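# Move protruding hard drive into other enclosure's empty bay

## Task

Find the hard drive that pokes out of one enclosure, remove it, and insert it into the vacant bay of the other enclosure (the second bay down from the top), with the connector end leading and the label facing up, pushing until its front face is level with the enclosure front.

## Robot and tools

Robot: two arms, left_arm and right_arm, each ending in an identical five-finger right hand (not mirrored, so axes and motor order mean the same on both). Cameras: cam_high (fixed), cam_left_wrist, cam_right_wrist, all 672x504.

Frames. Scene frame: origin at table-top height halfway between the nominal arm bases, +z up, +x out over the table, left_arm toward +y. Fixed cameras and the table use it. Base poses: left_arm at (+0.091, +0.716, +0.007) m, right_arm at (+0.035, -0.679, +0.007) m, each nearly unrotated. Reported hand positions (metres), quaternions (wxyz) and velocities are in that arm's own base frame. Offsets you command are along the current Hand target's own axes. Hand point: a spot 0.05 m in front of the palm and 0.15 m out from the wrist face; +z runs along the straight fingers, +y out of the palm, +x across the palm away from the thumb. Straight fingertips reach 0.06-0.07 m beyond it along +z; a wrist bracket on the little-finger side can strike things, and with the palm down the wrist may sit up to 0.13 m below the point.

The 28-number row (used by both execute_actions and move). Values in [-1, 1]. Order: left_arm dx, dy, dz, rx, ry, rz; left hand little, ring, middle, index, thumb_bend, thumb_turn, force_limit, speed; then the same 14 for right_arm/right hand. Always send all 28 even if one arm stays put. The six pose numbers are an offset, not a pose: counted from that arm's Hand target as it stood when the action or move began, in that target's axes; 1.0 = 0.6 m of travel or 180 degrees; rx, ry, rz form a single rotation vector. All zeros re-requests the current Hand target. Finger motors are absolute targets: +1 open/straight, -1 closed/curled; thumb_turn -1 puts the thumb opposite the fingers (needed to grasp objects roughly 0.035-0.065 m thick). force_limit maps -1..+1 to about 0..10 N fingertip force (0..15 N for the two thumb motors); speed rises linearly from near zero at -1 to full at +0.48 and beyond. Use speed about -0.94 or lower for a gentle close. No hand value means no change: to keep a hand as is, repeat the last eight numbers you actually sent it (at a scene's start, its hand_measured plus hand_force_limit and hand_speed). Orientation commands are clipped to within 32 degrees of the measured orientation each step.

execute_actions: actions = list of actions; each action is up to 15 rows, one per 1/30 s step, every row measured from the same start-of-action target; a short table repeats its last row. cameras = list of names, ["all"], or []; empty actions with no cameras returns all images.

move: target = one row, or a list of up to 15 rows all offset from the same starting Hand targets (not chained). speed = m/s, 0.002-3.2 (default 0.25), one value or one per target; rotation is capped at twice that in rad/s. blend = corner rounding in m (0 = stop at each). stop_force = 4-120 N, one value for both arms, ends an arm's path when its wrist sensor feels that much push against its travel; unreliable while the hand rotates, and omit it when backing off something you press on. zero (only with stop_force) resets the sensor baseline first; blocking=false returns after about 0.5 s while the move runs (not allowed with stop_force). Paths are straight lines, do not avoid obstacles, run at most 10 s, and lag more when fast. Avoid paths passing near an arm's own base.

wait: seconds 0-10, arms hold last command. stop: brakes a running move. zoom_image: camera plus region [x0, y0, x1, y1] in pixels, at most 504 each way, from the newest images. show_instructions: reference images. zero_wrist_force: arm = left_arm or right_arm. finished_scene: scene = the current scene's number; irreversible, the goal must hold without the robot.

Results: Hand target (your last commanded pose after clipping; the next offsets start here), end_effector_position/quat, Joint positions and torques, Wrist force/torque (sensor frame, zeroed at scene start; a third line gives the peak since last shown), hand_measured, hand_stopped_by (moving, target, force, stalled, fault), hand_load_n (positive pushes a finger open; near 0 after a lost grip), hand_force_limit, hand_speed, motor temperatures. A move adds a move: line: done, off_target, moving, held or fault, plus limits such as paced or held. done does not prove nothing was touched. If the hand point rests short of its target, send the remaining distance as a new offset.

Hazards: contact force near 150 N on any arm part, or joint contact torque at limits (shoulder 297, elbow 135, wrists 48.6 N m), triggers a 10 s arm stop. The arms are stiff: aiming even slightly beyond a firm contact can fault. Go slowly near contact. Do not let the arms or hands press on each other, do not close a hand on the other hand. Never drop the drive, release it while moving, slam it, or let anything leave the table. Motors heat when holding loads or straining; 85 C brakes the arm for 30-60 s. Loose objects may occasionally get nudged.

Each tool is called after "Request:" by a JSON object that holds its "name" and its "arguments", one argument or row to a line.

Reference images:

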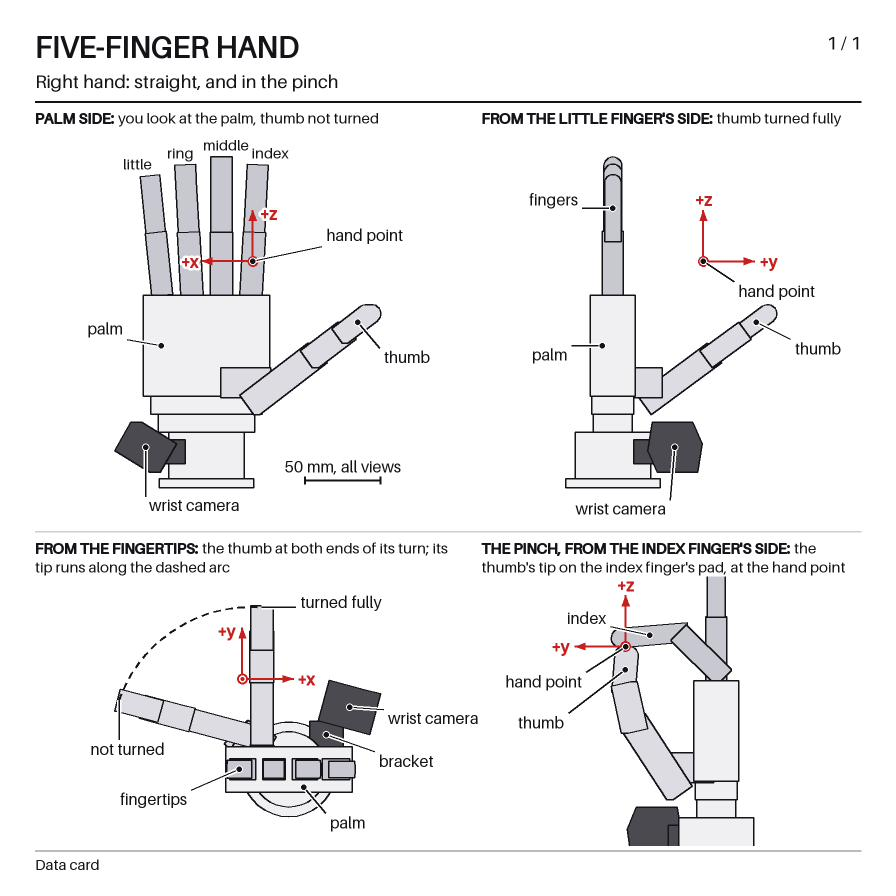

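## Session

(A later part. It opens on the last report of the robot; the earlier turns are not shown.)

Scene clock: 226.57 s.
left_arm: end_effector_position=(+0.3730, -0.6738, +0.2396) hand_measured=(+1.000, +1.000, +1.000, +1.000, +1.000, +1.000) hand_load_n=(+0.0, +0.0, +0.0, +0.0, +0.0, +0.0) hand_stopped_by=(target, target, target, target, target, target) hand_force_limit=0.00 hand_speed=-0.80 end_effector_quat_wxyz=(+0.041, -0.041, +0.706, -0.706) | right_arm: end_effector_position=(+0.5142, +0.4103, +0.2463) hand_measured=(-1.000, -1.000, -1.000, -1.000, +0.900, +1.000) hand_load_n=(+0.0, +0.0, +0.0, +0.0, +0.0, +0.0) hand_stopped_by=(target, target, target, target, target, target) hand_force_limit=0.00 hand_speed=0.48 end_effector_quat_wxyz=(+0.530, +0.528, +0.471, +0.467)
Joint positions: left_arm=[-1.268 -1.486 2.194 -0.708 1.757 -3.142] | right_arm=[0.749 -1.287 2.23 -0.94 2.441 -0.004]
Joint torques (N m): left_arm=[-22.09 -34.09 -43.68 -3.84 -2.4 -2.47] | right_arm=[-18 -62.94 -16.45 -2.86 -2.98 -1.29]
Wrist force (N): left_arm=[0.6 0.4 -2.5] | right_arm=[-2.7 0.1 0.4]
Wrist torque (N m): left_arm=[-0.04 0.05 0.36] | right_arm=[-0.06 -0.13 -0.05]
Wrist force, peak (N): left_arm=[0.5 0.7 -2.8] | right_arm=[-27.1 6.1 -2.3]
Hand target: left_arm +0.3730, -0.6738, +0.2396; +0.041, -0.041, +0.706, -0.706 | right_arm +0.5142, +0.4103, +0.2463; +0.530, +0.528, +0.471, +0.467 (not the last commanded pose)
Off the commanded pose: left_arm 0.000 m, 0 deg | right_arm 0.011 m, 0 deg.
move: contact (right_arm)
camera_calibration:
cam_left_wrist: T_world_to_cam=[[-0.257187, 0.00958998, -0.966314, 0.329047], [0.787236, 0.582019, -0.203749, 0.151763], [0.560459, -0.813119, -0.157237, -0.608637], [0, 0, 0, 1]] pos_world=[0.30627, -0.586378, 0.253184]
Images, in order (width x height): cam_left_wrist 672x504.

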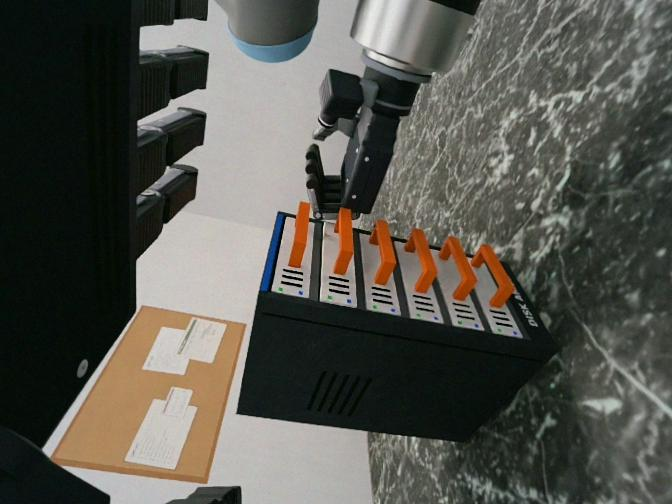

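Request:
{"name": "move", "arguments": {
  "target": [
    [0,0,0,0,0,0,1,1,1,1,1,1,0,-0.8,-0.025,0,0,0,0,0,-1,-1,-1,-1,0.9,1,0,0.48],
    [0,0,0,0,0,0,1,1,1,1,1,1,0,-0.8,-0.025,0,-0.07,0,0,0,-1,-1,-1,-1,0.9,1,0,0.48],
    [0,0,0,0,0,0,1,1,1,1,1,1,0,-0.8,0.138,-0.0142,-0.0633,0,0,0,-1,-1,-1,-1,0.9,1,0,0.48]
  ],
  "speed": 0.12
}}

Request:
{"name": "move", "arguments": {
  "target": [0,0,0,0,0,0,1,1,1,1,1,1,0,-0.8,0,0,0.04,0,0,0,-1,-1,-1,-1,0.9,1,0,0.48],
  "speed": 0.012,
  "stop_force": 12,
  "cameras": ["cam_left_wrist"]
}}

Request:
{"name": "zoom_image", "arguments": {
  "camera": "cam_left_wrist",
  "region": [270, 180, 410, 320]
}}

Scene clock: 230.80 s.
left_arm: end_effector_position=(+0.3730, -0.6738, +0.2396) hand_measured=(+1.000, +1.000, +1.000, +1.000, +1.000, +1.000) hand_load_n=(+0.0, -0.5, +0.0, +0.0, +0.0, +0.0) hand_stopped_by=(target, target, target, target, target, target) hand_force_limit=0.00 hand_speed=-0.80 end_effector_quat_wxyz=(+0.041, -0.041, +0.706, -0.706) | right_arm: end_effector_position=(+0.4864, +0.4969, +0.2374) hand_measured=(-1.000, -1.000, -1.000, -1.000, +0.900, +1.000) hand_load_n=(+0.0, +0.0, +0.0, +0.0, +0.0, -0.5) hand_stopped_by=(target, target, target, target, target, target) hand_force_limit=0.00 hand_speed=0.48 end_effector_quat_wxyz=(+0.530, +0.528, +0.471, +0.467)
Joint positions: left_arm=[-1.268 -1.486 2.194 -0.708 1.757 -3.142] | right_arm=[0.896 -1.19 2.102 -0.908 2.587 -0.003]
Joint torques (N m): left_arm=[-20.72 -33.71 -42.89 -3.26 -2.39 -2.99] | right_arm=[17.49 -51.66 -41.48 1.12 4.79 3.66]
Wrist force (N): left_arm=[0.5 0.5 -2.6] | right_arm=[0.3 -0.6 -0.3]
Wrist torque (N m): left_arm=[-0.03 0.06 0.36] | right_arm=[-0.06 -0.10 -0.17]
Wrist force, peak (N): left_arm=[0.7 0.8 -2.7] | right_arm=[-2.9 0.1 0.4]
Hand target: left_arm +0.3730, -0.6738, +0.2396; +0.041, -0.041, +0.706, -0.706 | right_arm +0.4865, +0.4970, +0.2373; +0.530, +0.528, +0.471, +0.467
Off the commanded pose: left_arm 0.000 m, 0 deg | right_arm 0.000 m, 0 deg.
move: done

Scene clock: 233.47 s.
left_arm: end_effector_position=(+0.3730, -0.6738, +0.2396) hand_measured=(+1.000, +1.000, +1.000, +1.000, +1.000, +1.000) hand_load_n=(+0.0, +0.0, +0.0, +0.0, +0.0, +0.0) hand_stopped_by=(target, target, target, target, target, target) hand_force_limit=0.00 hand_speed=-0.80 end_effector_quat_wxyz=(+0.041, -0.041, +0.706, -0.706) | right_arm: end_effector_position=(+0.5010, +0.4952, +0.2373) hand_measured=(-1.000, -1.000, -1.000, -1.000, +0.900, +1.000) hand_load_n=(+0.0, -3.5, +0.0, +0.0, +0.0, +0.0) hand_stopped_by=(target, target, target, target, target, target) hand_force_limit=0.00 hand_speed=0.48 end_effector_quat_wxyz=(+0.530, +0.528, +0.471, +0.467)
Joint positions: left_arm=[-1.268 -1.486 2.194 -0.708 1.757 -3.142] | right_arm=[0.874 -1.185 2.094 -0.905 2.566 -0.004]
Joint torques (N m): left_arm=[-19.13 -33.59 -43.26 -3.01 -2.42 -2.89] | right_arm=[11.37 -70.77 -18.22 -2.88 4.08 0.35]
Wrist force (N): left_arm=[0.5 0.7 -2.6] | right_arm=[-0.7 1.9 -10.3]
Wrist torque (N m): left_arm=[0.00 0.07 0.36] | right_arm=[0.34 0.27 -0.12]
Wrist force, peak (N): left_arm=[0.5 0.6 -2.9] | right_arm=[-3.1 2.5 -23.9]
Hand target: left_arm +0.3730, -0.6738, +0.2396; +0.041, -0.041, +0.706, -0.706 | right_arm +0.5010, +0.4952, +0.2373; +0.530, +0.528, +0.471, +0.467 (not the last commanded pose)
Off the commanded pose: left_arm 0.000 m, 0 deg | right_arm 0.009 m, 0 deg.
move: contact (right_arm)
camera_calibration:
cam_left_wrist: T_world_to_cam=[[-0.257187, 0.00958998, -0.966314, 0.329047], [0.787236, 0.582019, -0.203749, 0.151763], [0.560459, -0.813119, -0.157237, -0.608637], [0, 0, 0, 1]] pos_world=[0.30627, -0.586378, 0.253184]
Images, in order (width x height): cam_left_wrist 672x504.

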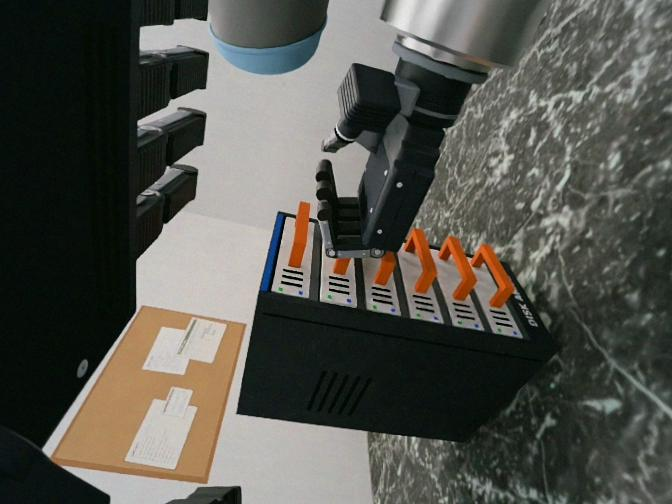

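Scaled by 3.600.

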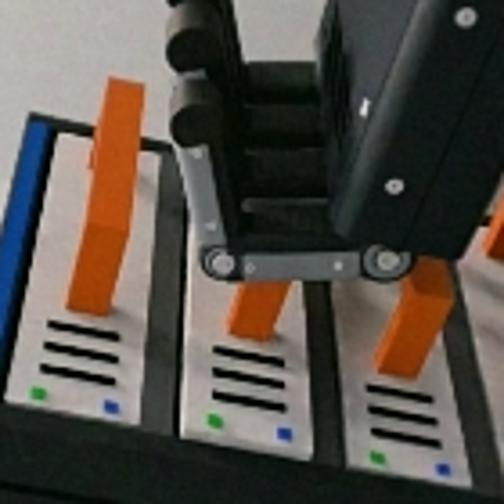

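Request:
{"name": "move", "arguments": {
  "target": [
    [0,0,0,0,0,0,1,1,1,1,1,1,0,-0.8,0,-0.0067,0.0008,0,0,0,-1,-1,-1,-1,0.9,1,0,0.48],
    [0,0,0,0,0,0,1,1,1,1,1,1,0,-0.8,0,-0.01,0.015,0,0,0,-1,-1,-1,-1,0.9,1,0,0.48]
  ],
  "speed": 0.01,
  "stop_force": 15,
  "cameras": ["cam_left_wrist"]
}}

Request:
{"name": "zoom_image", "arguments": {
  "camera": "cam_left_wrist",
  "region": [270, 180, 410, 320]
}}

Scene clock: 237.33 s.
left_arm: end_effector_position=(+0.3730, -0.6738, +0.2396) hand_measured=(+1.000, +1.000, +1.000, +1.000, +1.000, +1.000) hand_load_n=(+0.0, +0.0, -0.5, +0.0, +0.0, +0.0) hand_stopped_by=(target, target, target, target, target, target) hand_force_limit=0.00 hand_speed=-0.80 end_effector_quat_wxyz=(+0.041, -0.041, +0.706, -0.706) | right_arm: end_effector_position=(+0.5010, +0.4953, +0.2358) hand_measured=(-1.000, -1.000, -1.000, -1.000, +0.900, +1.000) hand_load_n=(+0.0, -7.0, -1.5, -0.5, +0.0, +0.0) hand_stopped_by=(target, target, target, target, target, target) hand_force_limit=0.00 hand_speed=0.48 end_effector_quat_wxyz=(+0.530, +0.528, +0.471, +0.467)
Joint positions: left_arm=[-1.268 -1.486 2.194 -0.708 1.757 -3.142] | right_arm=[0.874 -1.183 2.095 -0.908 2.566 -0.003]
Joint torques (N m): left_arm=[-18.86 -34.76 -42.43 -3.33 -2.75 -2.76] | right_arm=[-1.4 -72.27 -50.67 0 3.22 1.51]
Wrist force (N): left_arm=[0.5 0.4 -2.8] | right_arm=[-2.4 2.1 -25.5]
Wrist torque (N m): left_arm=[-0.02 0.07 0.35] | right_arm=[0.86 0.78 -0.16]
Wrist force, peak (N): left_arm=[0.6 0.4 -2.9] | right_arm=[-0.6 16.3 -30.4]
Hand target: left_arm +0.3730, -0.6738, +0.2396; +0.041, -0.041, +0.706, -0.706 | right_arm +0.5010, +0.4953, +0.2358; +0.530, +0.528, +0.471, +0.467 (not the last commanded pose)
Off the commanded pose: left_arm 0.000 m, 0 deg | right_arm 0.010 m, 0 deg.
move: contact (right_arm); path passed 0 of 2 targets
camera_calibration:
cam_left_wrist: T_world_to_cam=[[-0.257187, 0.00958998, -0.966314, 0.329047], [0.787236, 0.582019, -0.203749, 0.151763], [0.560459, -0.813119, -0.157237, -0.608637], [0, 0, 0, 1]] pos_world=[0.30627, -0.586378, 0.253184]
Images, in order (width x height): cam_left_wrist 672x504.

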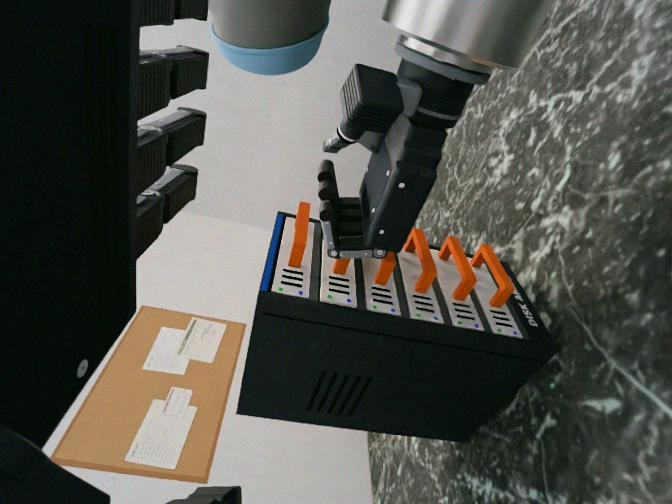

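Scaled by 3.600.

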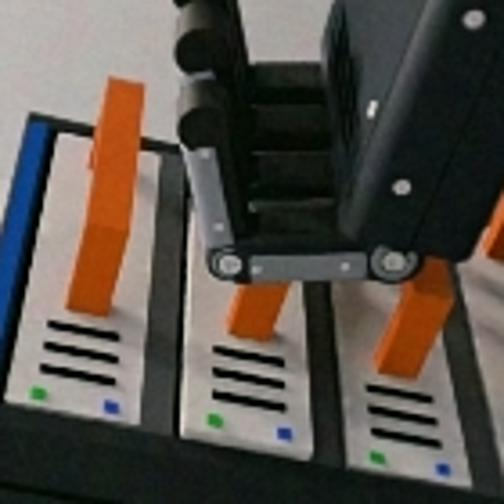

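Request:
{"name": "move", "arguments": {
  "target": [
    [0,0,0,0,0,0,1,1,1,1,1,1,0,-0.8,0,0,-0.0333,0,0,0,-1,-1,-1,-1,0.9,1,0,0.48],
    [0,0,0,0,0,0,1,1,1,1,1,1,0,-0.8,0,0.0675,-0.0333,0,0,0,-1,-1,-1,-1,0.9,1,0,0.48]
  ],
  "speed": 0.06
}}

Request:
{"name": "move", "arguments": {
  "target": [0,0,0,0,0,0,1,1,1,1,1,1,0,-0.8,0,0,0.06,0,0,0,-1,-1,-1,-1,0.9,1,0,0.48],
  "speed": 0.012,
  "stop_force": 5,
  "cameras": ["cam_left_wrist"]
}}

Request:
{"name": "zoom_image", "arguments": {
  "camera": "cam_left_wrist",
  "region": [270, 180, 410, 320]
}}

Scene clock: 241.90 s.
left_arm: end_effector_position=(+0.3730, -0.6738, +0.2396) hand_measured=(+1.000, +1.000, +1.000, +1.000, +1.000, +1.000) hand_load_n=(+0.0, +0.0, -0.5, +0.0, +0.0, -0.5) hand_stopped_by=(target, target, target, target, target, target) hand_force_limit=0.00 hand_speed=-0.80 end_effector_quat_wxyz=(+0.041, -0.041, +0.706, -0.706) | right_arm: end_effector_position=(+0.4813, +0.4979, +0.2762) hand_measured=(-1.000, -1.000, -1.000, -1.000, +0.900, +1.000) hand_load_n=(+0.0, +0.0, +0.0, -0.5, +0.0, +0.0) hand_stopped_by=(target, target, target, target, target, target) hand_force_limit=0.00 hand_speed=0.48 end_effector_quat_wxyz=(+0.530, +0.528, +0.471, +0.467)
Joint positions: left_arm=[-1.268 -1.486 2.194 -0.708 1.757 -3.142] | right_arm=[0.904 -1.247 2.087 -0.835 2.595 -0.003]
Joint torques (N m): left_arm=[-19.08 -33.01 -43.89 -3 -2.44 -2.77] | right_arm=[15.78 -69.35 -43.66 1.67 4.62 3.66]
Wrist force (N): left_arm=[0.7 0.6 -2.5] | right_arm=[0.5 -0.6 0.2]
Wrist torque (N m): left_arm=[-0.01 0.03 0.38] | right_arm=[-0.09 -0.14 -0.16]
Wrist force, peak (N): left_arm=[0.6 0.4 -2.8] | right_arm=[-2.5 1.5 -26.0]
Hand target: left_arm +0.3730, -0.6738, +0.2396; +0.041, -0.041, +0.706, -0.706 | right_arm +0.4813, +0.4979, +0.2764; +0.530, +0.528, +0.471, +0.467
Off the commanded pose: left_arm 0.000 m, 0 deg | right_arm 0.000 m, 0 deg.
move: done

Scene clock: 245.27 s.
left_arm: end_effector_position=(+0.3730, -0.6738, +0.2396) hand_measured=(+1.000, +1.000, +1.000, +1.000, +1.000, +1.000) hand_load_n=(+0.0, +0.0, +0.0, +0.0, +0.0, -0.5) hand_stopped_by=(target, target, target, target, target, target) hand_force_limit=0.00 hand_speed=-0.80 end_effector_quat_wxyz=(+0.041, -0.041, +0.706, -0.706) | right_arm: end_effector_position=(+0.5046, +0.4951, +0.2763) hand_measured=(-1.000, -1.000, -1.000, -1.000, +0.900, +1.000) hand_load_n=(+0.5, -2.5, +0.0, +0.0, +0.0, +0.0) hand_stopped_by=(target, target, target, target, target, target) hand_force_limit=0.00 hand_speed=0.48 end_effector_quat_wxyz=(+0.530, +0.528, +0.471, +0.467)
Joint positions: left_arm=[-1.268 -1.486 2.194 -0.708 1.757 -3.142] | right_arm=[0.869 -1.239 2.074 -0.831 2.561 -0.003]
Joint torques (N m): left_arm=[-20.85 -32.06 -43.22 -3.04 -2.19 -2.77] | right_arm=[12.15 -69.75 -19.94 -2.86 4.42 -1.4]
Wrist force (N): left_arm=[0.5 0.5 -2.5] | right_arm=[-0.2 1.2 -6.3]
Wrist torque (N m): left_arm=[-0.04 0.07 0.35] | right_arm=[0.17 0.15 -0.11]
Wrist force, peak (N): left_arm=[0.6 0.3 -2.9] | right_arm=[0.5 0.5 -19.0]
Hand target: left_arm +0.3730, -0.6738, +0.2396; +0.041, -0.041, +0.706, -0.706 | right_arm +0.5046, +0.4951, +0.2763; +0.530, +0.528, +0.471, +0.467 (not the last commanded pose)
Off the commanded pose: left_arm 0.000 m, 0 deg | right_arm 0.013 m, 0 deg.
move: contact (right_arm)
camera_calibration:
cam_left_wrist: T_world_to_cam=[[-0.257187, 0.00958998, -0.966314, 0.329047], [0.787236, 0.582019, -0.203749, 0.151763], [0.560459, -0.813119, -0.157237, -0.608637], [0, 0, 0, 1]] pos_world=[0.30627, -0.586378, 0.253184]
Images, in order (width x height): cam_left_wrist 672x504.

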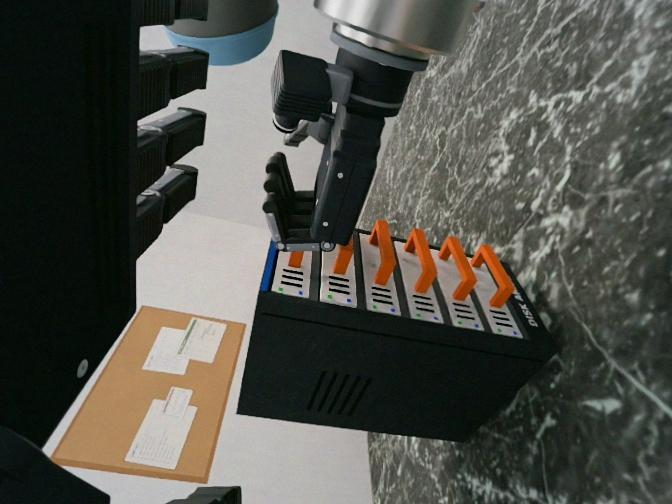

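Scaled by 3.600.

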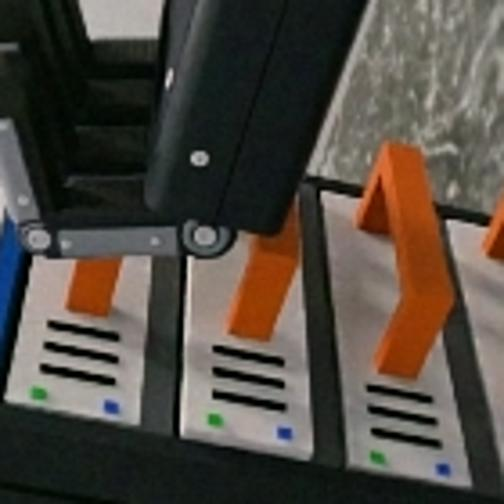

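Request:
{"name": "move", "arguments": {
  "target": [
    [0,0,0,0,0,0,1,1,1,1,1,1,0,-0.8,0,0,-0.05,0,0,0,-1,-1,-1,-1,0.9,-1,0,0.48],
    [0,0,0,0,0,0,1,1,1,1,1,1,0,-0.8,0.1153,-0.0505,-0.05,0,0,0,-1,-1,-1,-1,0.9,-1,0,0.48],
    [0,0,0,0,0,0,1,1,1,1,1,1,0,-0.8,0.1153,-0.0505,0.0123,0,0,0,-1,-1,-1,-1,0.9,-1,0,0.48]
  ],
  "speed": 0.12,
  "cameras": ["cam_left_wrist","cam_right_wrist"]
}}

Request:
{"name": "zoom_image", "arguments": {
  "camera": "cam_left_wrist",
  "region": [270, 180, 410, 320]
}}

Scene clock: 251.10 s.
left_arm: end_effector_position=(+0.3730, -0.6738, +0.2396) hand_measured=(+1.000, +1.000, +1.000, +1.000, +1.000, +1.000) hand_load_n=(+0.0, +0.0, +0.0, +0.0, +0.0, +0.0) hand_stopped_by=(target, target, target, target, target, target) hand_force_limit=0.00 hand_speed=-0.80 end_effector_quat_wxyz=(+0.041, -0.041, +0.706, -0.706) | right_arm: end_effector_position=(+0.5199, +0.5627, +0.2456) hand_measured=(-1.000, -1.000, -1.000, -1.000, +0.900, -1.000) hand_load_n=(+0.0, +0.0, +0.0, +0.0, +0.0, +0.0) hand_stopped_by=(target, target, target, target, target, target) hand_force_limit=0.00 hand_speed=0.48 end_effector_quat_wxyz=(+0.530, +0.528, +0.471, +0.467)
Joint positions: left_arm=[-1.268 -1.486 2.194 -0.708 1.757 -3.142] | right_arm=[0.919 -1.112 1.949 -0.833 2.61 -0.003]
Joint torques (N m): left_arm=[-20.5 -31.77 -43.57 -3.19 -2.25 -2.26] | right_arm=[-18.85 -60.61 -45.04 1.33 -3.09 -2.73]
Wrist force (N): left_arm=[0.5 0.6 -2.6] | right_arm=[0.5 -0.5 0.3]
Wrist torque (N m): left_arm=[-0.01 0.07 0.36] | right_arm=[-0.09 -0.15 -0.11]
Wrist force, peak (N): left_arm=[0.8 0.5 -2.9] | right_arm=[0.1 1.7 -6.9]
Hand target: left_arm +0.3730, -0.6738, +0.2396; +0.041, -0.041, +0.706, -0.706 | right_arm +0.5202, +0.5627, +0.2456; +0.530, +0.528, +0.471, +0.467
Off the commanded pose: left_arm 0.000 m, 0 deg | right_arm 0.000 m, 0 deg.
move: done
camera_calibration:
cam_left_wrist: T_world_to_cam=[[-0.257187, 0.00958998, -0.966314, 0.329047], [0.787236, 0.582019, -0.203749, 0.151763], [0.560459, -0.813119, -0.157237, -0.608637], [0, 0, 0, 1]] pos_world=[0.30627, -0.586378, 0.253184]
cam_right_wrist: T_world_to_cam=[[0.00566294, 0.31192, 0.950091, -0.41968], [-0.576333, -0.775417, 0.258009, 0.673805], [0.817195, -0.54903, 0.175379, -0.0467502], [0, 0, 0, 1]] pos_world=[0.428917, 0.627719, 0.233086]
Images, in order (width x height): cam_left_wrist 672x504, cam_right_wrist 672x504.

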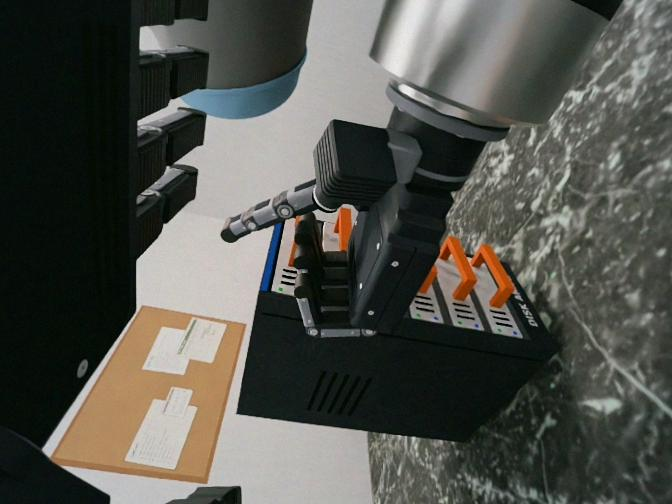

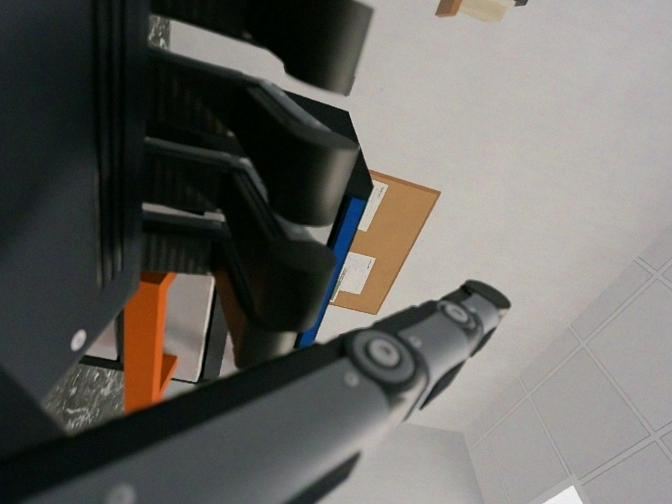

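Scaled by 3.600.

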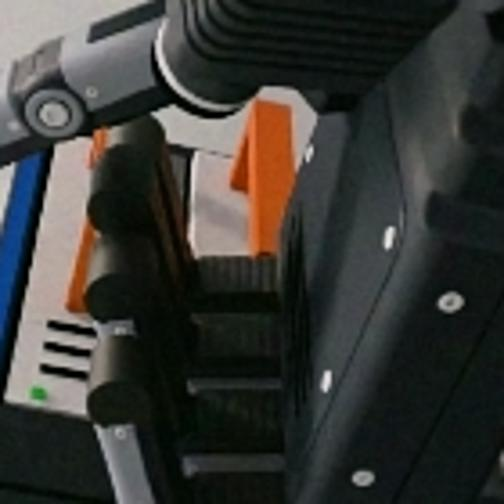

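Request:
{"name": "move", "arguments": {
  "target": [0,0,0,0,0,0,1,1,1,1,1,1,0,-0.8,-0.02,0,0,0,0,0,-1,-1,-1,-1,0.9,-1,0,0.48],
  "speed": 0.015,
  "stop_force": 10
}}

Request:
{"name": "move", "arguments": {
  "target": [
    [0,0,0,0,0,0,1,1,1,1,1,1,0,-0.8,0.01,0,0,0,0,0,-1,-1,-1,-1,0.9,-1,0,0.48],
    [0,0,0,0,0,0,1,1,1,1,1,1,0,-0.8,0.01,0,-0.1,0,0,0,-1,-1,-1,-1,0.9,-1,0,0.48]
  ],
  "speed": 0.12,
  "cameras": ["cam_left_wrist"]
}}

Request:
{"name": "zoom_image", "arguments": {
  "camera": "cam_left_wrist",
  "region": [270, 180, 410, 320]
}}

Request:
{"name": "zoom_image", "arguments": {
  "camera": "cam_left_wrist",
  "region": [300, 250, 370, 320]
}}

Scene clock: 253.67 s.
left_arm: end_effector_position=(+0.3730, -0.6738, +0.2396) hand_measured=(+1.000, +1.000, +1.000, +1.000, +1.000, +1.000) hand_load_n=(+0.0, +0.0, +0.0, +0.0, +0.0, +0.0) hand_stopped_by=(target, target, target, target, target, target) hand_force_limit=0.00 hand_speed=-0.80 end_effector_quat_wxyz=(+0.041, -0.041, +0.706, -0.706) | right_arm: end_effector_position=(+0.5190, +0.5529, +0.2456) hand_measured=(-1.000, -1.000, -1.000, -1.000, +0.900, -1.000) hand_load_n=(+0.0, +0.0, +0.0, -0.5, +0.0, +0.0) hand_stopped_by=(target, target, target, target, target, target) hand_force_limit=0.00 hand_speed=0.48 end_effector_quat_wxyz=(+0.530, +0.528, +0.471, +0.467)
Joint positions: left_arm=[-1.268 -1.486 2.194 -0.708 1.757 -3.142] | right_arm=[0.911 -1.124 1.969 -0.841 2.602 -0.003]
Joint torques (N m): left_arm=[-18.48 -32.93 -43.06 -3.04 -2.42 -3.19] | right_arm=[11.56 -59.69 -41.08 1.54 3.8 -0.75]
Wrist force (N): left_arm=[0.5 0.7 -2.6] | right_arm=[5.3 -0.5 -1.5]
Wrist torque (N m): left_arm=[0.00 0.06 0.36] | right_arm=[-0.01 -0.13 0.11]
Wrist force, peak (N): left_arm=[0.5 0.3 -2.9] | right_arm=[21.5 -3.1 -5.5]
Hand target: left_arm +0.3730, -0.6738, +0.2396; +0.041, -0.041, +0.706, -0.706 | right_arm +0.5190, +0.5529, +0.2456; +0.530, +0.528, +0.471, +0.467 (not the last commanded pose)
Off the commanded pose: left_arm 0.000 m, 0 deg | right_arm 0.002 m, 0 deg.
move: contact (right_arm)

Scene clock: 255.37 s.
left_arm: end_effector_position=(+0.3730, -0.6738, +0.2396) hand_measured=(+1.000, +1.000, +1.000, +1.000, +1.000, +1.000) hand_load_n=(+0.0, +0.0, +0.0, +0.0, +0.0, +0.0) hand_stopped_by=(target, target, target, target, target, target) hand_force_limit=0.00 hand_speed=-0.80 end_effector_quat_wxyz=(+0.041, -0.041, +0.706, -0.706) | right_arm: end_effector_position=(+0.4604, +0.5661, +0.2457) hand_measured=(-1.000, -1.000, -1.000, -1.000, +0.900, -1.000) hand_load_n=(+0.0, +0.0, +0.0, +0.0, +0.0, +0.0) hand_stopped_by=(target, target, target, target, target, target) hand_force_limit=0.00 hand_speed=0.48 end_effector_quat_wxyz=(+0.530, +0.528, +0.471, +0.467)
Joint positions: left_arm=[-1.268 -1.486 2.194 -0.708 1.757 -3.142] | right_arm=[0.997 -1.133 1.984 -0.847 2.689 -0.002]
Joint torques (N m): left_arm=[-13.43 -35.81 -42.56 -2.93 -2.1 -3.05] | right_arm=[18.64 -82.5 -16.96 -2.47 4.59 2.95]
Wrist force (N): left_arm=[0.7 0.7 -2.3] | right_arm=[0.6 -0.4 0.1]
Wrist torque (N m): left_arm=[-0.02 0.03 0.37] | right_arm=[-0.05 -0.16 -0.16]
Wrist force, peak (N): left_arm=[0.6 0.6 -2.9] | right_arm=[5.3 -0.3 -1.6]
Hand target: left_arm +0.3730, -0.6738, +0.2396; +0.041, -0.041, +0.706, -0.706 | right_arm +0.4601, +0.5661, +0.2457; +0.530, +0.528, +0.471, +0.467
Off the commanded pose: left_arm 0.000 m, 0 deg | right_arm 0.000 m, 0 deg.
move: done
camera_calibration:
cam_left_wrist: T_world_to_cam=[[-0.257187, 0.00958998, -0.966314, 0.329047], [0.787236, 0.582019, -0.203749, 0.151763], [0.560459, -0.813119, -0.157237, -0.608637], [0, 0, 0, 1]] pos_world=[0.30627, -0.586378, 0.253184]
Images, in order (width x height): cam_left_wrist 672x504.

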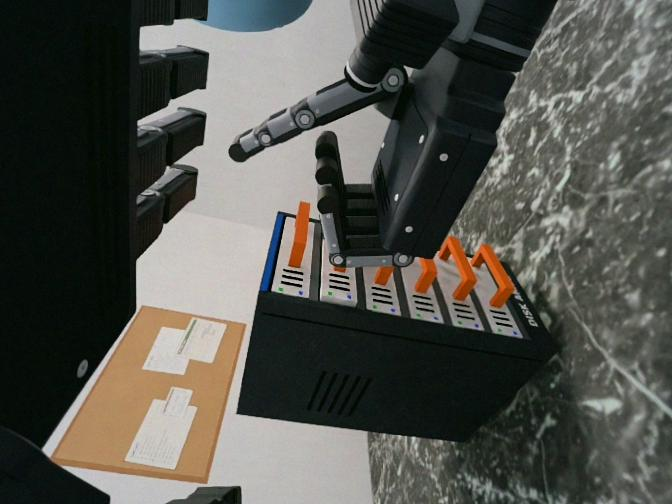

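Scaled by 3.600.

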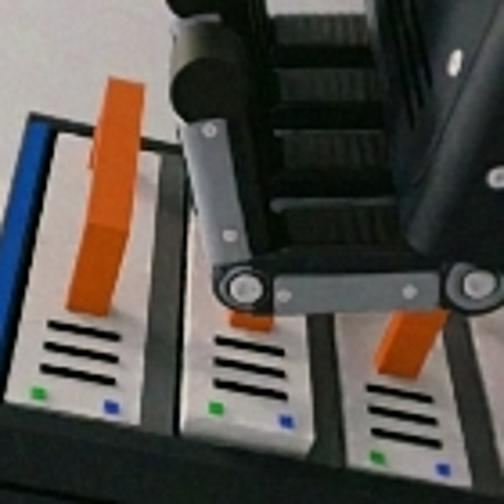

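Scaled by 7.200.

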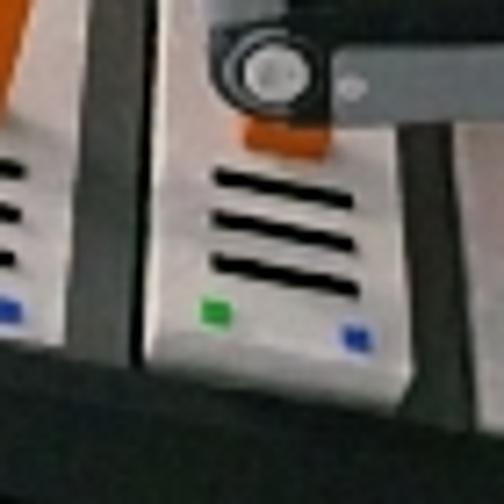

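Request:
{"name": "move", "arguments": {
  "target": [
    [0,0,0,0,0,0,1,1,1,1,1,1,0,-0.8,-0.2795,0.0013,0.0527,0,0,0,-1,-1,-1,-1,0.9,-1,0,0.48],
    [0,0,0,0,0,0,1,1,1,1,1,1,0,-0.8,-0.2797,0.0013,0.1193,0,0,0,-1,-1,-1,-1,0.9,-1,0,0.48],
    [0,0,0,0,0,0,1,1,1,1,1,1,0,-0.8,-0.2515,0.0013,0.1198,0,0,0,-1,-1,-1,-1,0.9,-1,0,0.48]
  ],
  "speed": [0.15, 0.1, 0.015]
}}

Request:
{"name": "move", "arguments": {
  "target": [
    [0,0,0,0,0,0,1,1,1,1,1,1,0,-0.8,-0.015,0,0,0,0,0,-1,-1,-1,-1,0.9,-1,0,0.48],
    [0,0,0,0,0,0,1,1,1,1,1,1,0,-0.8,-0.015,0,-0.1,0,0,0,-1,-1,-1,-1,0.9,-1,0,0.48]
  ],
  "speed": 0.12,
  "cameras": ["cam_left_wrist"]
}}

Request:
{"name": "zoom_image", "arguments": {
  "camera": "cam_left_wrist",
  "region": [300, 250, 370, 320]
}}

Request:
{"name": "zoom_image", "arguments": {
  "camera": "cam_left_wrist",
  "region": [270, 190, 410, 330]
}}

Scene clock: 260.70 s.
left_arm: end_effector_position=(+0.3730, -0.6738, +0.2396) hand_measured=(+1.000, +1.000, +1.000, +1.000, +1.000, +1.000) hand_load_n=(+0.0, +0.0, +0.0, -0.5, +0.0, -0.5) hand_stopped_by=(target, target, target, target, target, target) hand_force_limit=0.00 hand_speed=-0.80 end_effector_quat_wxyz=(+0.041, -0.041, +0.706, -0.706) | right_arm: end_effector_position=(+0.5133, +0.4075, +0.2473) hand_measured=(-1.000, -1.000, -1.000, -1.000, +0.900, -1.000) hand_load_n=(+0.0, +0.0, +0.0, +0.0, +0.0, +0.0) hand_stopped_by=(target, target, target, target, target, target) hand_force_limit=0.00 hand_speed=0.48 end_effector_quat_wxyz=(+0.530, +0.528, +0.471, +0.467)
Joint positions: left_arm=[-1.268 -1.486 2.194 -0.708 1.757 -3.142] | right_arm=[0.746 -1.293 2.235 -0.939 2.438 -0.004]
Joint torques (N m): left_arm=[-20.32 -33.9 -43.33 -3.33 -2.32 -2.35] | right_arm=[20.91 -39.65 -41.14 1.39 4.52 1.53]
Wrist force (N): left_arm=[0.7 0.4 -2.6] | right_arm=[0.6 -0.5 -0.3]
Wrist torque (N m): left_arm=[-0.04 0.03 0.37] | right_arm=[-0.05 -0.14 0.06]
Wrist force, peak (N): left_arm=[0.5 0.3 -2.9] | right_arm=[1.6 -0.3 0.0]
Hand target: left_arm +0.3730, -0.6738, +0.2396; +0.041, -0.041, +0.706, -0.706 | right_arm +0.5133, +0.4077, +0.2473; +0.530, +0.528, +0.471, +0.467
Off the commanded pose: left_arm 0.000 m, 0 deg | right_arm 0.000 m, 0 deg.
move: done

Scene clock: 262.47 s.
left_arm: end_effector_position=(+0.3730, -0.6738, +0.2396) hand_measured=(+1.000, +1.000, +1.000, +1.000, +1.000, +1.000) hand_load_n=(+0.0, +0.0, +0.0, +0.0, +0.0, -0.5) hand_stopped_by=(target, target, target, target, target, target) hand_force_limit=0.00 hand_speed=-0.80 end_effector_quat_wxyz=(+0.041, -0.041, +0.706, -0.706) | right_arm: end_effector_position=(+0.4529, +0.4059, +0.2475) hand_measured=(-1.000, -1.000, -1.000, -1.000, +0.900, -1.000) hand_load_n=(+0.0, -0.5, +0.0, +0.0, +0.0, -0.5) hand_stopped_by=(target, target, target, target, target, target) hand_force_limit=0.00 hand_speed=0.48 end_effector_quat_wxyz=(+0.530, +0.528, +0.471, +0.467)
Joint positions: left_arm=[-1.268 -1.486 2.194 -0.708 1.757 -3.142] | right_arm=[0.832 -1.328 2.287 -0.956 2.523 -0.004]
Joint torques (N m): left_arm=[-19.05 -34.26 -43.35 -2.84 -2.28 -2.54] | right_arm=[16.78 -59.99 -13.2 -2.49 4.56 3.43]
Wrist force (N): left_arm=[0.5 0.8 -2.4] | right_arm=[0.4 -0.6 -0.1]
Wrist torque (N m): left_arm=[0.02 0.06 0.37] | right_arm=[-0.07 -0.12 -0.10]
Wrist force, peak (N): left_arm=[0.8 0.5 -2.9] | right_arm=[0.4 -0.2 -1.1]
Hand target: left_arm +0.3730, -0.6738, +0.2396; +0.041, -0.041, +0.706, -0.706 | right_arm +0.4527, +0.4060, +0.2475; +0.530, +0.528, +0.471, +0.467
Off the commanded pose: left_arm 0.000 m, 0 deg | right_arm 0.000 m, 0 deg.
move: done
camera_calibration:
cam_left_wrist: T_world_to_cam=[[-0.257187, 0.00958998, -0.966314, 0.329047], [0.787236, 0.582019, -0.203749, 0.151763], [0.560459, -0.813119, -0.157237, -0.608637], [0, 0, 0, 1]] pos_world=[0.30627, -0.586378, 0.253184]
Images, in order (width x height): cam_left_wrist 672x504.

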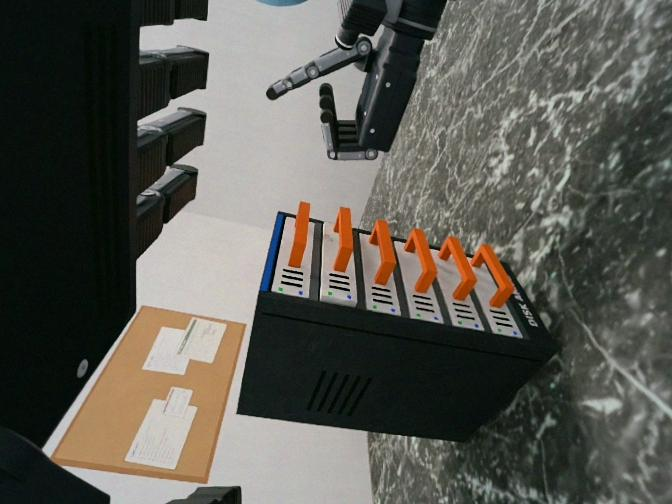

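Scaled by 7.200.

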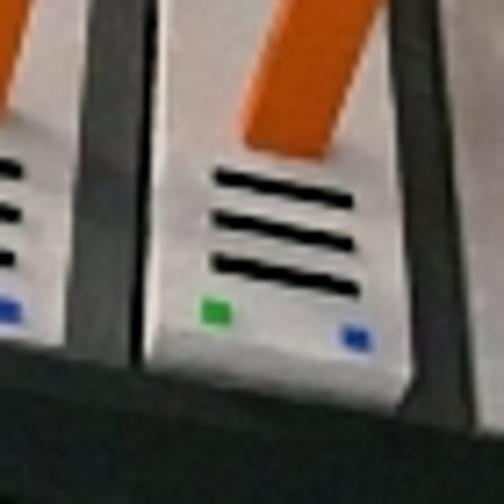

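Scaled by 3.600.

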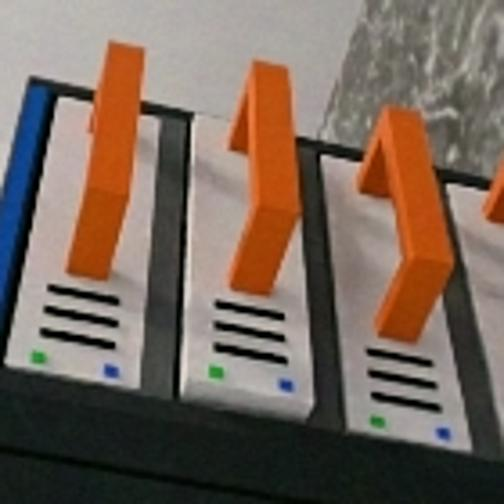

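Request:
{"name": "move", "arguments": {
  "target": [
    [0,0,0,0,0,0,1,1,1,1,1,1,0,-0.8,-0.003,0,0.1025,0,0,0,-1,-1,-1,-1,0.9,-1,0,0.48]
  ],
  "speed": 0.12
}}

Request:
{"name": "move", "arguments": {
  "target": [0,0,0,0,0,0,1,1,1,1,1,1,0,-0.8,0.013,0,0,0,0,0,-1,-1,-1,-1,0.9,-1,0,0.48],
  "speed": 0.004,
  "stop_force": 4,
  "cameras": ["cam_left_wrist"]
}}

Request:
{"name": "zoom_image", "arguments": {
  "camera": "cam_left_wrist",
  "region": [300, 250, 370, 320]
}}

Scene clock: 266.97 s.
left_arm: end_effector_position=(+0.3730, -0.6738, +0.2396) hand_measured=(+1.000, +1.000, +1.000, +1.000, +1.000, +1.000) hand_load_n=(+0.0, +0.0, +0.0, +0.0, +0.0, +0.0) hand_stopped_by=(target, target, target, target, target, target) hand_force_limit=0.00 hand_speed=-0.80 end_effector_quat_wxyz=(+0.041, -0.041, +0.706, -0.706) | right_arm: end_effector_position=(+0.5133, +0.3968, +0.2474) hand_measured=(-1.000, -1.000, -1.000, -1.000, +0.900, -1.000) hand_load_n=(+0.0, +0.0, +0.0, +0.0, -0.5, +0.0) hand_stopped_by=(target, target, target, target, target, target) hand_force_limit=0.00 hand_speed=0.48 end_effector_quat_wxyz=(+0.530, +0.528, +0.471, +0.467)
Joint positions: left_arm=[-1.268 -1.486 2.194 -0.708 1.757 -3.142] | right_arm=[0.731 -1.305 2.253 -0.945 2.422 -0.004]
Joint torques (N m): left_arm=[-17.34 -34.19 -41.86 -3.24 -2.29 -2.06] | right_arm=[-20.23 -40.62 -40.49 1.04 -3.35 -2.99]
Wrist force (N): left_arm=[0.4 0.6 -2.4] | right_arm=[0.5 -0.5 -0.3]
Wrist torque (N m): left_arm=[-0.02 0.08 0.35] | right_arm=[-0.05 -0.13 0.04]
Wrist force, peak (N): left_arm=[0.6 0.6 -2.8] | right_arm=[0.5 -0.7 -1.1]
Hand target: left_arm +0.3730, -0.6738, +0.2396; +0.041, -0.041, +0.706, -0.706 | right_arm +0.5135, +0.3968, +0.2474; +0.530, +0.528, +0.471, +0.467
Off the commanded pose: left_arm 0.000 m, 0 deg | right_arm 0.000 m, 0 deg.
move: done

Scene clock: 269.77 s.
left_arm: end_effector_position=(+0.3730, -0.6738, +0.2396) hand_measured=(+1.000, +1.000, +1.000, +1.000, +1.000, +1.000) hand_load_n=(+0.0, +0.0, +0.0, +0.0, +0.0, +0.0) hand_stopped_by=(target, target, target, target, target, target) hand_force_limit=0.00 hand_speed=-0.80 end_effector_quat_wxyz=(+0.041, -0.041, +0.706, -0.706) | right_arm: end_effector_position=(+0.5144, +0.4045, +0.2474) hand_measured=(-1.000, -1.000, -1.000, -1.000, +0.900, -1.000) hand_load_n=(+0.0, +0.0, +0.0, +0.0, +0.0, +0.0) hand_stopped_by=(target, target, target, target, target, target) hand_force_limit=0.00 hand_speed=0.48 end_effector_quat_wxyz=(+0.530, +0.528, +0.471, +0.467)
Joint positions: left_arm=[-1.268 -1.486 2.194 -0.708 1.757 -3.142] | right_arm=[0.74 -1.295 2.239 -0.941 2.432 -0.004]
Joint torques (N m): left_arm=[-18.16 -34.54 -41.46 -2.86 -2.84 -2.28] | right_arm=[16.72 -42.67 -40.26 1.06 4.84 1.21]
Wrist force (N): left_arm=[0.5 0.5 -2.6] | right_arm=[0.5 -0.7 -0.1]
Wrist torque (N m): left_arm=[-0.02 0.07 0.36] | right_arm=[-0.09 -0.14 0.04]
Wrist force, peak (N): left_arm=[0.5 0.9 -2.8] | right_arm=[0.9 -0.8 0.1]
Hand target: left_arm +0.3730, -0.6738, +0.2396; +0.041, -0.041, +0.706, -0.706 | right_arm +0.5144, +0.4045, +0.2474; +0.530, +0.528, +0.471, +0.467
Off the commanded pose: left_arm 0.000 m, 0 deg | right_arm 0.000 m, 0 deg.
move: done
camera_calibration:
cam_left_wrist: T_world_to_cam=[[-0.257187, 0.00958998, -0.966314, 0.329047], [0.787236, 0.582019, -0.203749, 0.151763], [0.560459, -0.813119, -0.157237, -0.608637], [0, 0, 0, 1]] pos_world=[0.30627, -0.586378, 0.253184]
Images, in order (width x height): cam_left_wrist 672x504.

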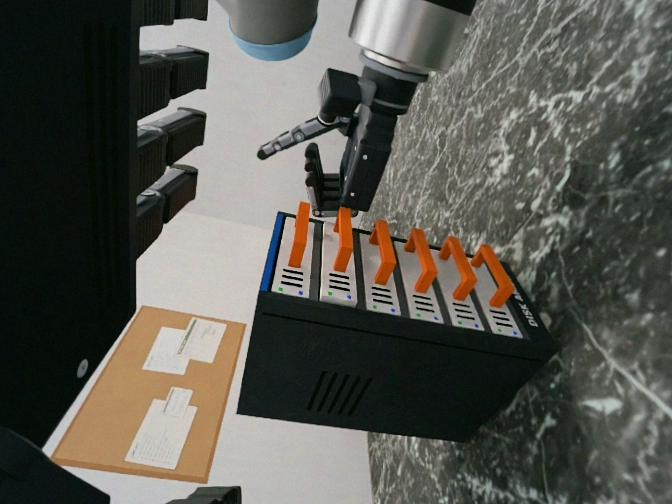

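Scaled by 7.200.

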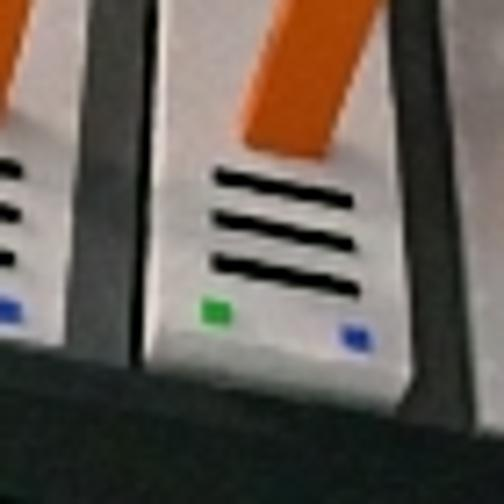

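Request:
{"name": "move", "arguments": {
  "target": [0,0,0,0,0,0,1,1,1,1,1,1,0,-0.8,0.0145,0,0,0,0,0,-1,-1,-1,-1,0.9,-1,0,0.48],
  "speed": 0.005,
  "stop_force": 4,
  "cameras": ["cam_left_wrist"]
}}

Request:
{"name": "zoom_image", "arguments": {
  "camera": "cam_left_wrist",
  "region": [300, 250, 370, 320]
}}

Request:
{"name": "zoom_image", "arguments": {
  "camera": "cam_left_wrist",
  "region": [290, 190, 390, 260]
}}

Scene clock: 272.50 s.
left_arm: end_effector_position=(+0.3730, -0.6738, +0.2396) hand_measured=(+1.000, +1.000, +1.000, +1.000, +1.000, +1.000) hand_load_n=(+0.0, +0.0, +0.0, +0.0, +0.0, -0.5) hand_stopped_by=(target, target, target, target, target, target) hand_force_limit=0.00 hand_speed=-0.80 end_effector_quat_wxyz=(+0.041, -0.041, +0.706, -0.706) | right_arm: end_effector_position=(+0.5151, +0.4101, +0.2473) hand_measured=(-1.000, -1.000, -1.000, -1.000, +0.900, -1.000) hand_load_n=(+0.0, +0.0, +0.0, +0.0, +0.0, +0.0) hand_stopped_by=(target, target, target, target, target, target) hand_force_limit=0.00 hand_speed=0.48 end_effector_quat_wxyz=(+0.530, +0.528, +0.471, +0.467)
Joint positions: left_arm=[-1.268 -1.486 2.194 -0.708 1.757 -3.142] | right_arm=[0.748 -1.288 2.229 -0.937 2.439 -0.004]
Joint torques (N m): left_arm=[-17.02 -34.28 -43.59 -2.39 -2.12 -2.26] | right_arm=[-18.07 -62.16 -15.54 -2.9 -4.13 1.34]
Wrist force (N): left_arm=[0.5 0.6 -2.4] | right_arm=[-3.8 0.6 0.4]
Wrist torque (N m): left_arm=[-0.02 0.06 0.36] | right_arm=[-0.05 -0.08 -0.08]
Wrist force, peak (N): left_arm=[0.8 0.6 -2.8] | right_arm=[-10.1 1.9 -1.6]
Hand target: left_arm +0.3730, -0.6738, +0.2396; +0.041, -0.041, +0.706, -0.706 | right_arm +0.5151, +0.4101, +0.2473; +0.530, +0.528, +0.471, +0.467 (not the last commanded pose)
Off the commanded pose: left_arm 0.000 m, 0 deg | right_arm 0.003 m, 0 deg.
move: contact (right_arm)
camera_calibration:
cam_left_wrist: T_world_to_cam=[[-0.257187, 0.00958998, -0.966314, 0.329047], [0.787236, 0.582019, -0.203749, 0.151763], [0.560459, -0.813119, -0.157237, -0.608637], [0, 0, 0, 1]] pos_world=[0.30627, -0.586378, 0.253184]
Images, in order (width x height): cam_left_wrist 672x504.

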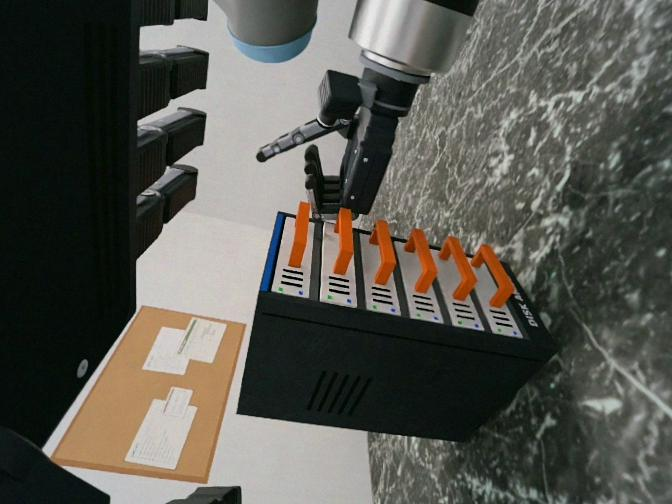

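Scaled by 7.200.

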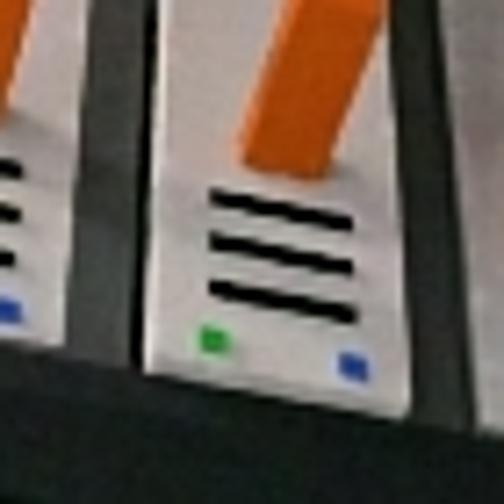

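Scaled by 5.040.

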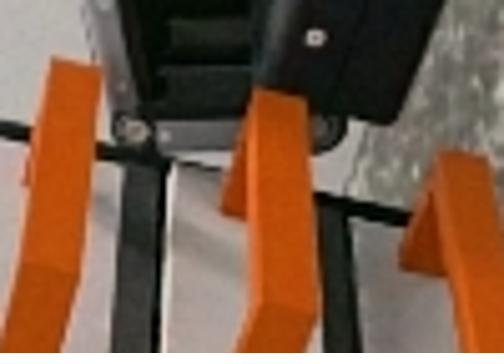

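Request:
{"name": "move", "arguments": {
  "target": [
    [0,0,0,0,0,0,1,1,1,1,1,1,0,-0.8,-0.0167,0,0,0,0,0,-1,-1,-1,-1,0.9,-1,0,0.48],
    [0,0,0,0,0,0,1,1,1,1,1,1,0,-0.8,-0.0167,0,-0.065,0,0,0,-1,-1,-1,-1,0.9,-1,0,0.48],
    [0,0,0,0,0,0,1,1,1,1,1,1,0,-0.8,0.0547,-0.0167,-0.065,0,0,0,-1,-1,-1,-1,0.9,-1,0,0.48]
  ],
  "speed": 0.1
}}

Request:
{"name": "move", "arguments": {
  "target": [0,0,0,0,0,0,1,1,1,1,1,1,0,-0.8,0,0,0.05,0,0,0,-1,-1,-1,-1,0.9,-1,0,0.48],
  "speed": 0.01,
  "stop_force": 12,
  "cameras": ["cam_left_wrist"]
}}

Request:
{"name": "zoom_image", "arguments": {
  "camera": "cam_left_wrist",
  "region": [270, 190, 410, 330]
}}

Scene clock: 277.27 s.
left_arm: end_effector_position=(+0.3730, -0.6738, +0.2396) hand_measured=(+1.000, +1.000, +1.000, +1.000, +1.000, +1.000) hand_load_n=(+0.0, +0.0, +0.0, +0.0, +0.0, +0.0) hand_stopped_by=(target, target, target, target, target, target) hand_force_limit=0.00 hand_speed=-0.80 end_effector_quat_wxyz=(+0.041, -0.041, +0.706, -0.706) | right_arm: end_effector_position=(+0.4803, +0.4471, +0.2372) hand_measured=(-1.000, -1.000, -1.000, -1.000, +0.900, -1.000) hand_load_n=(+0.0, +0.0, +0.0, +0.0, +0.0, +0.0) hand_stopped_by=(target, target, target, target, target, target) hand_force_limit=0.00 hand_speed=0.48 end_effector_quat_wxyz=(+0.530, +0.528, +0.471, +0.467)
Joint positions: left_arm=[-1.268 -1.486 2.194 -0.708 1.757 -3.142] | right_arm=[0.846 -1.249 2.198 -0.946 2.538 -0.004]
Joint torques (N m): left_arm=[-19.06 -33.4 -41.82 -2.94 -2.33 -2.24] | right_arm=[19.01 -47.2 -41.11 1.2 4.89 3.69]
Wrist force (N): left_arm=[0.3 0.7 -2.3] | right_arm=[0.8 -0.6 -0.1]
Wrist torque (N m): left_arm=[-0.01 0.09 0.35] | right_arm=[-0.08 -0.18 -0.08]
Wrist force, peak (N): left_arm=[0.5 0.8 -2.8] | right_arm=[-4.1 0.6 0.0]
Hand target: left_arm +0.3730, -0.6738, +0.2396; +0.041, -0.041, +0.706, -0.706 | right_arm +0.4803, +0.4473, +0.2372; +0.530, +0.528, +0.471, +0.467
Off the commanded pose: left_arm 0.000 m, 0 deg | right_arm 0.000 m, 0 deg.
move: done

Scene clock: 280.27 s.
left_arm: end_effector_position=(+0.3730, -0.6738, +0.2396) hand_measured=(+1.000, +1.000, +1.000, +1.000, +1.000, +1.000) hand_load_n=(+0.0, +0.0, +0.0, +0.0, +0.0, -0.5) hand_stopped_by=(target, target, target, target, target, target) hand_force_limit=0.00 hand_speed=-0.80 end_effector_quat_wxyz=(+0.041, -0.041, +0.706, -0.706) | right_arm: end_effector_position=(+0.4956, +0.4454, +0.2371) hand_measured=(-1.000, -1.000, -1.000, -1.000, +0.900, -1.000) hand_load_n=(-4.5, +0.0, +0.0, +0.0, +0.0, +0.0) hand_stopped_by=(target, target, target, target, target, target) hand_force_limit=0.00 hand_speed=0.48 end_effector_quat_wxyz=(+0.530, +0.528, +0.471, +0.467)
Joint positions: left_arm=[-1.268 -1.486 2.194 -0.708 1.757 -3.142] | right_arm=[0.822 -1.243 2.189 -0.942 2.514 -0.004]
Joint torques (N m): left_arm=[-18.98 -36 -42.36 -2.47 -2.05 -1.96] | right_arm=[12.72 -62.69 -16.49 -2.33 4.1 -0.99]
Wrist force (N): left_arm=[0.4 0.9 -2.6] | right_arm=[-1.5 3.9 -9.3]
Wrist torque (N m): left_arm=[0.03 0.08 0.36] | right_arm=[0.30 0.37 0.07]
Wrist force, peak (N): left_arm=[0.8 0.4 -2.9] | right_arm=[-4.4 4.4 -17.4]
Hand target: left_arm +0.3730, -0.6738, +0.2396; +0.041, -0.041, +0.706, -0.706 | right_arm +0.4956, +0.4454, +0.2371; +0.530, +0.528, +0.471, +0.467 (not the last commanded pose)
Off the commanded pose: left_arm 0.000 m, 0 deg | right_arm 0.015 m, 0 deg.
move: contact (right_arm)
camera_calibration:
cam_left_wrist: T_world_to_cam=[[-0.257187, 0.00958998, -0.966314, 0.329047], [0.787236, 0.582019, -0.203749, 0.151763], [0.560459, -0.813119, -0.157237, -0.608637], [0, 0, 0, 1]] pos_world=[0.30627, -0.586378, 0.253184]
Images, in order (width x height): cam_left_wrist 672x504.

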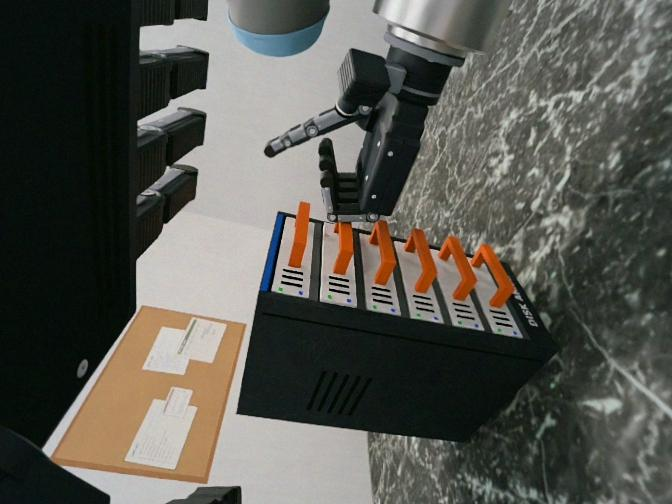

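Scaled by 3.600.

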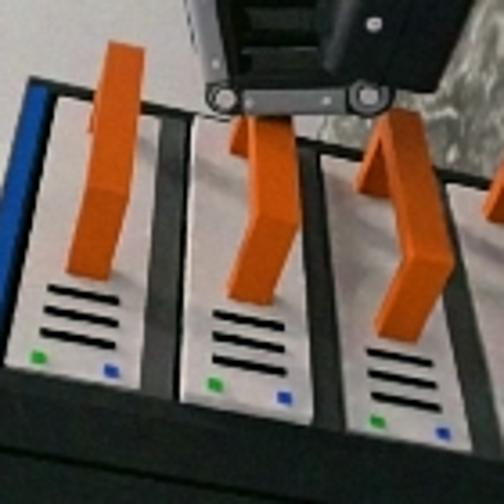

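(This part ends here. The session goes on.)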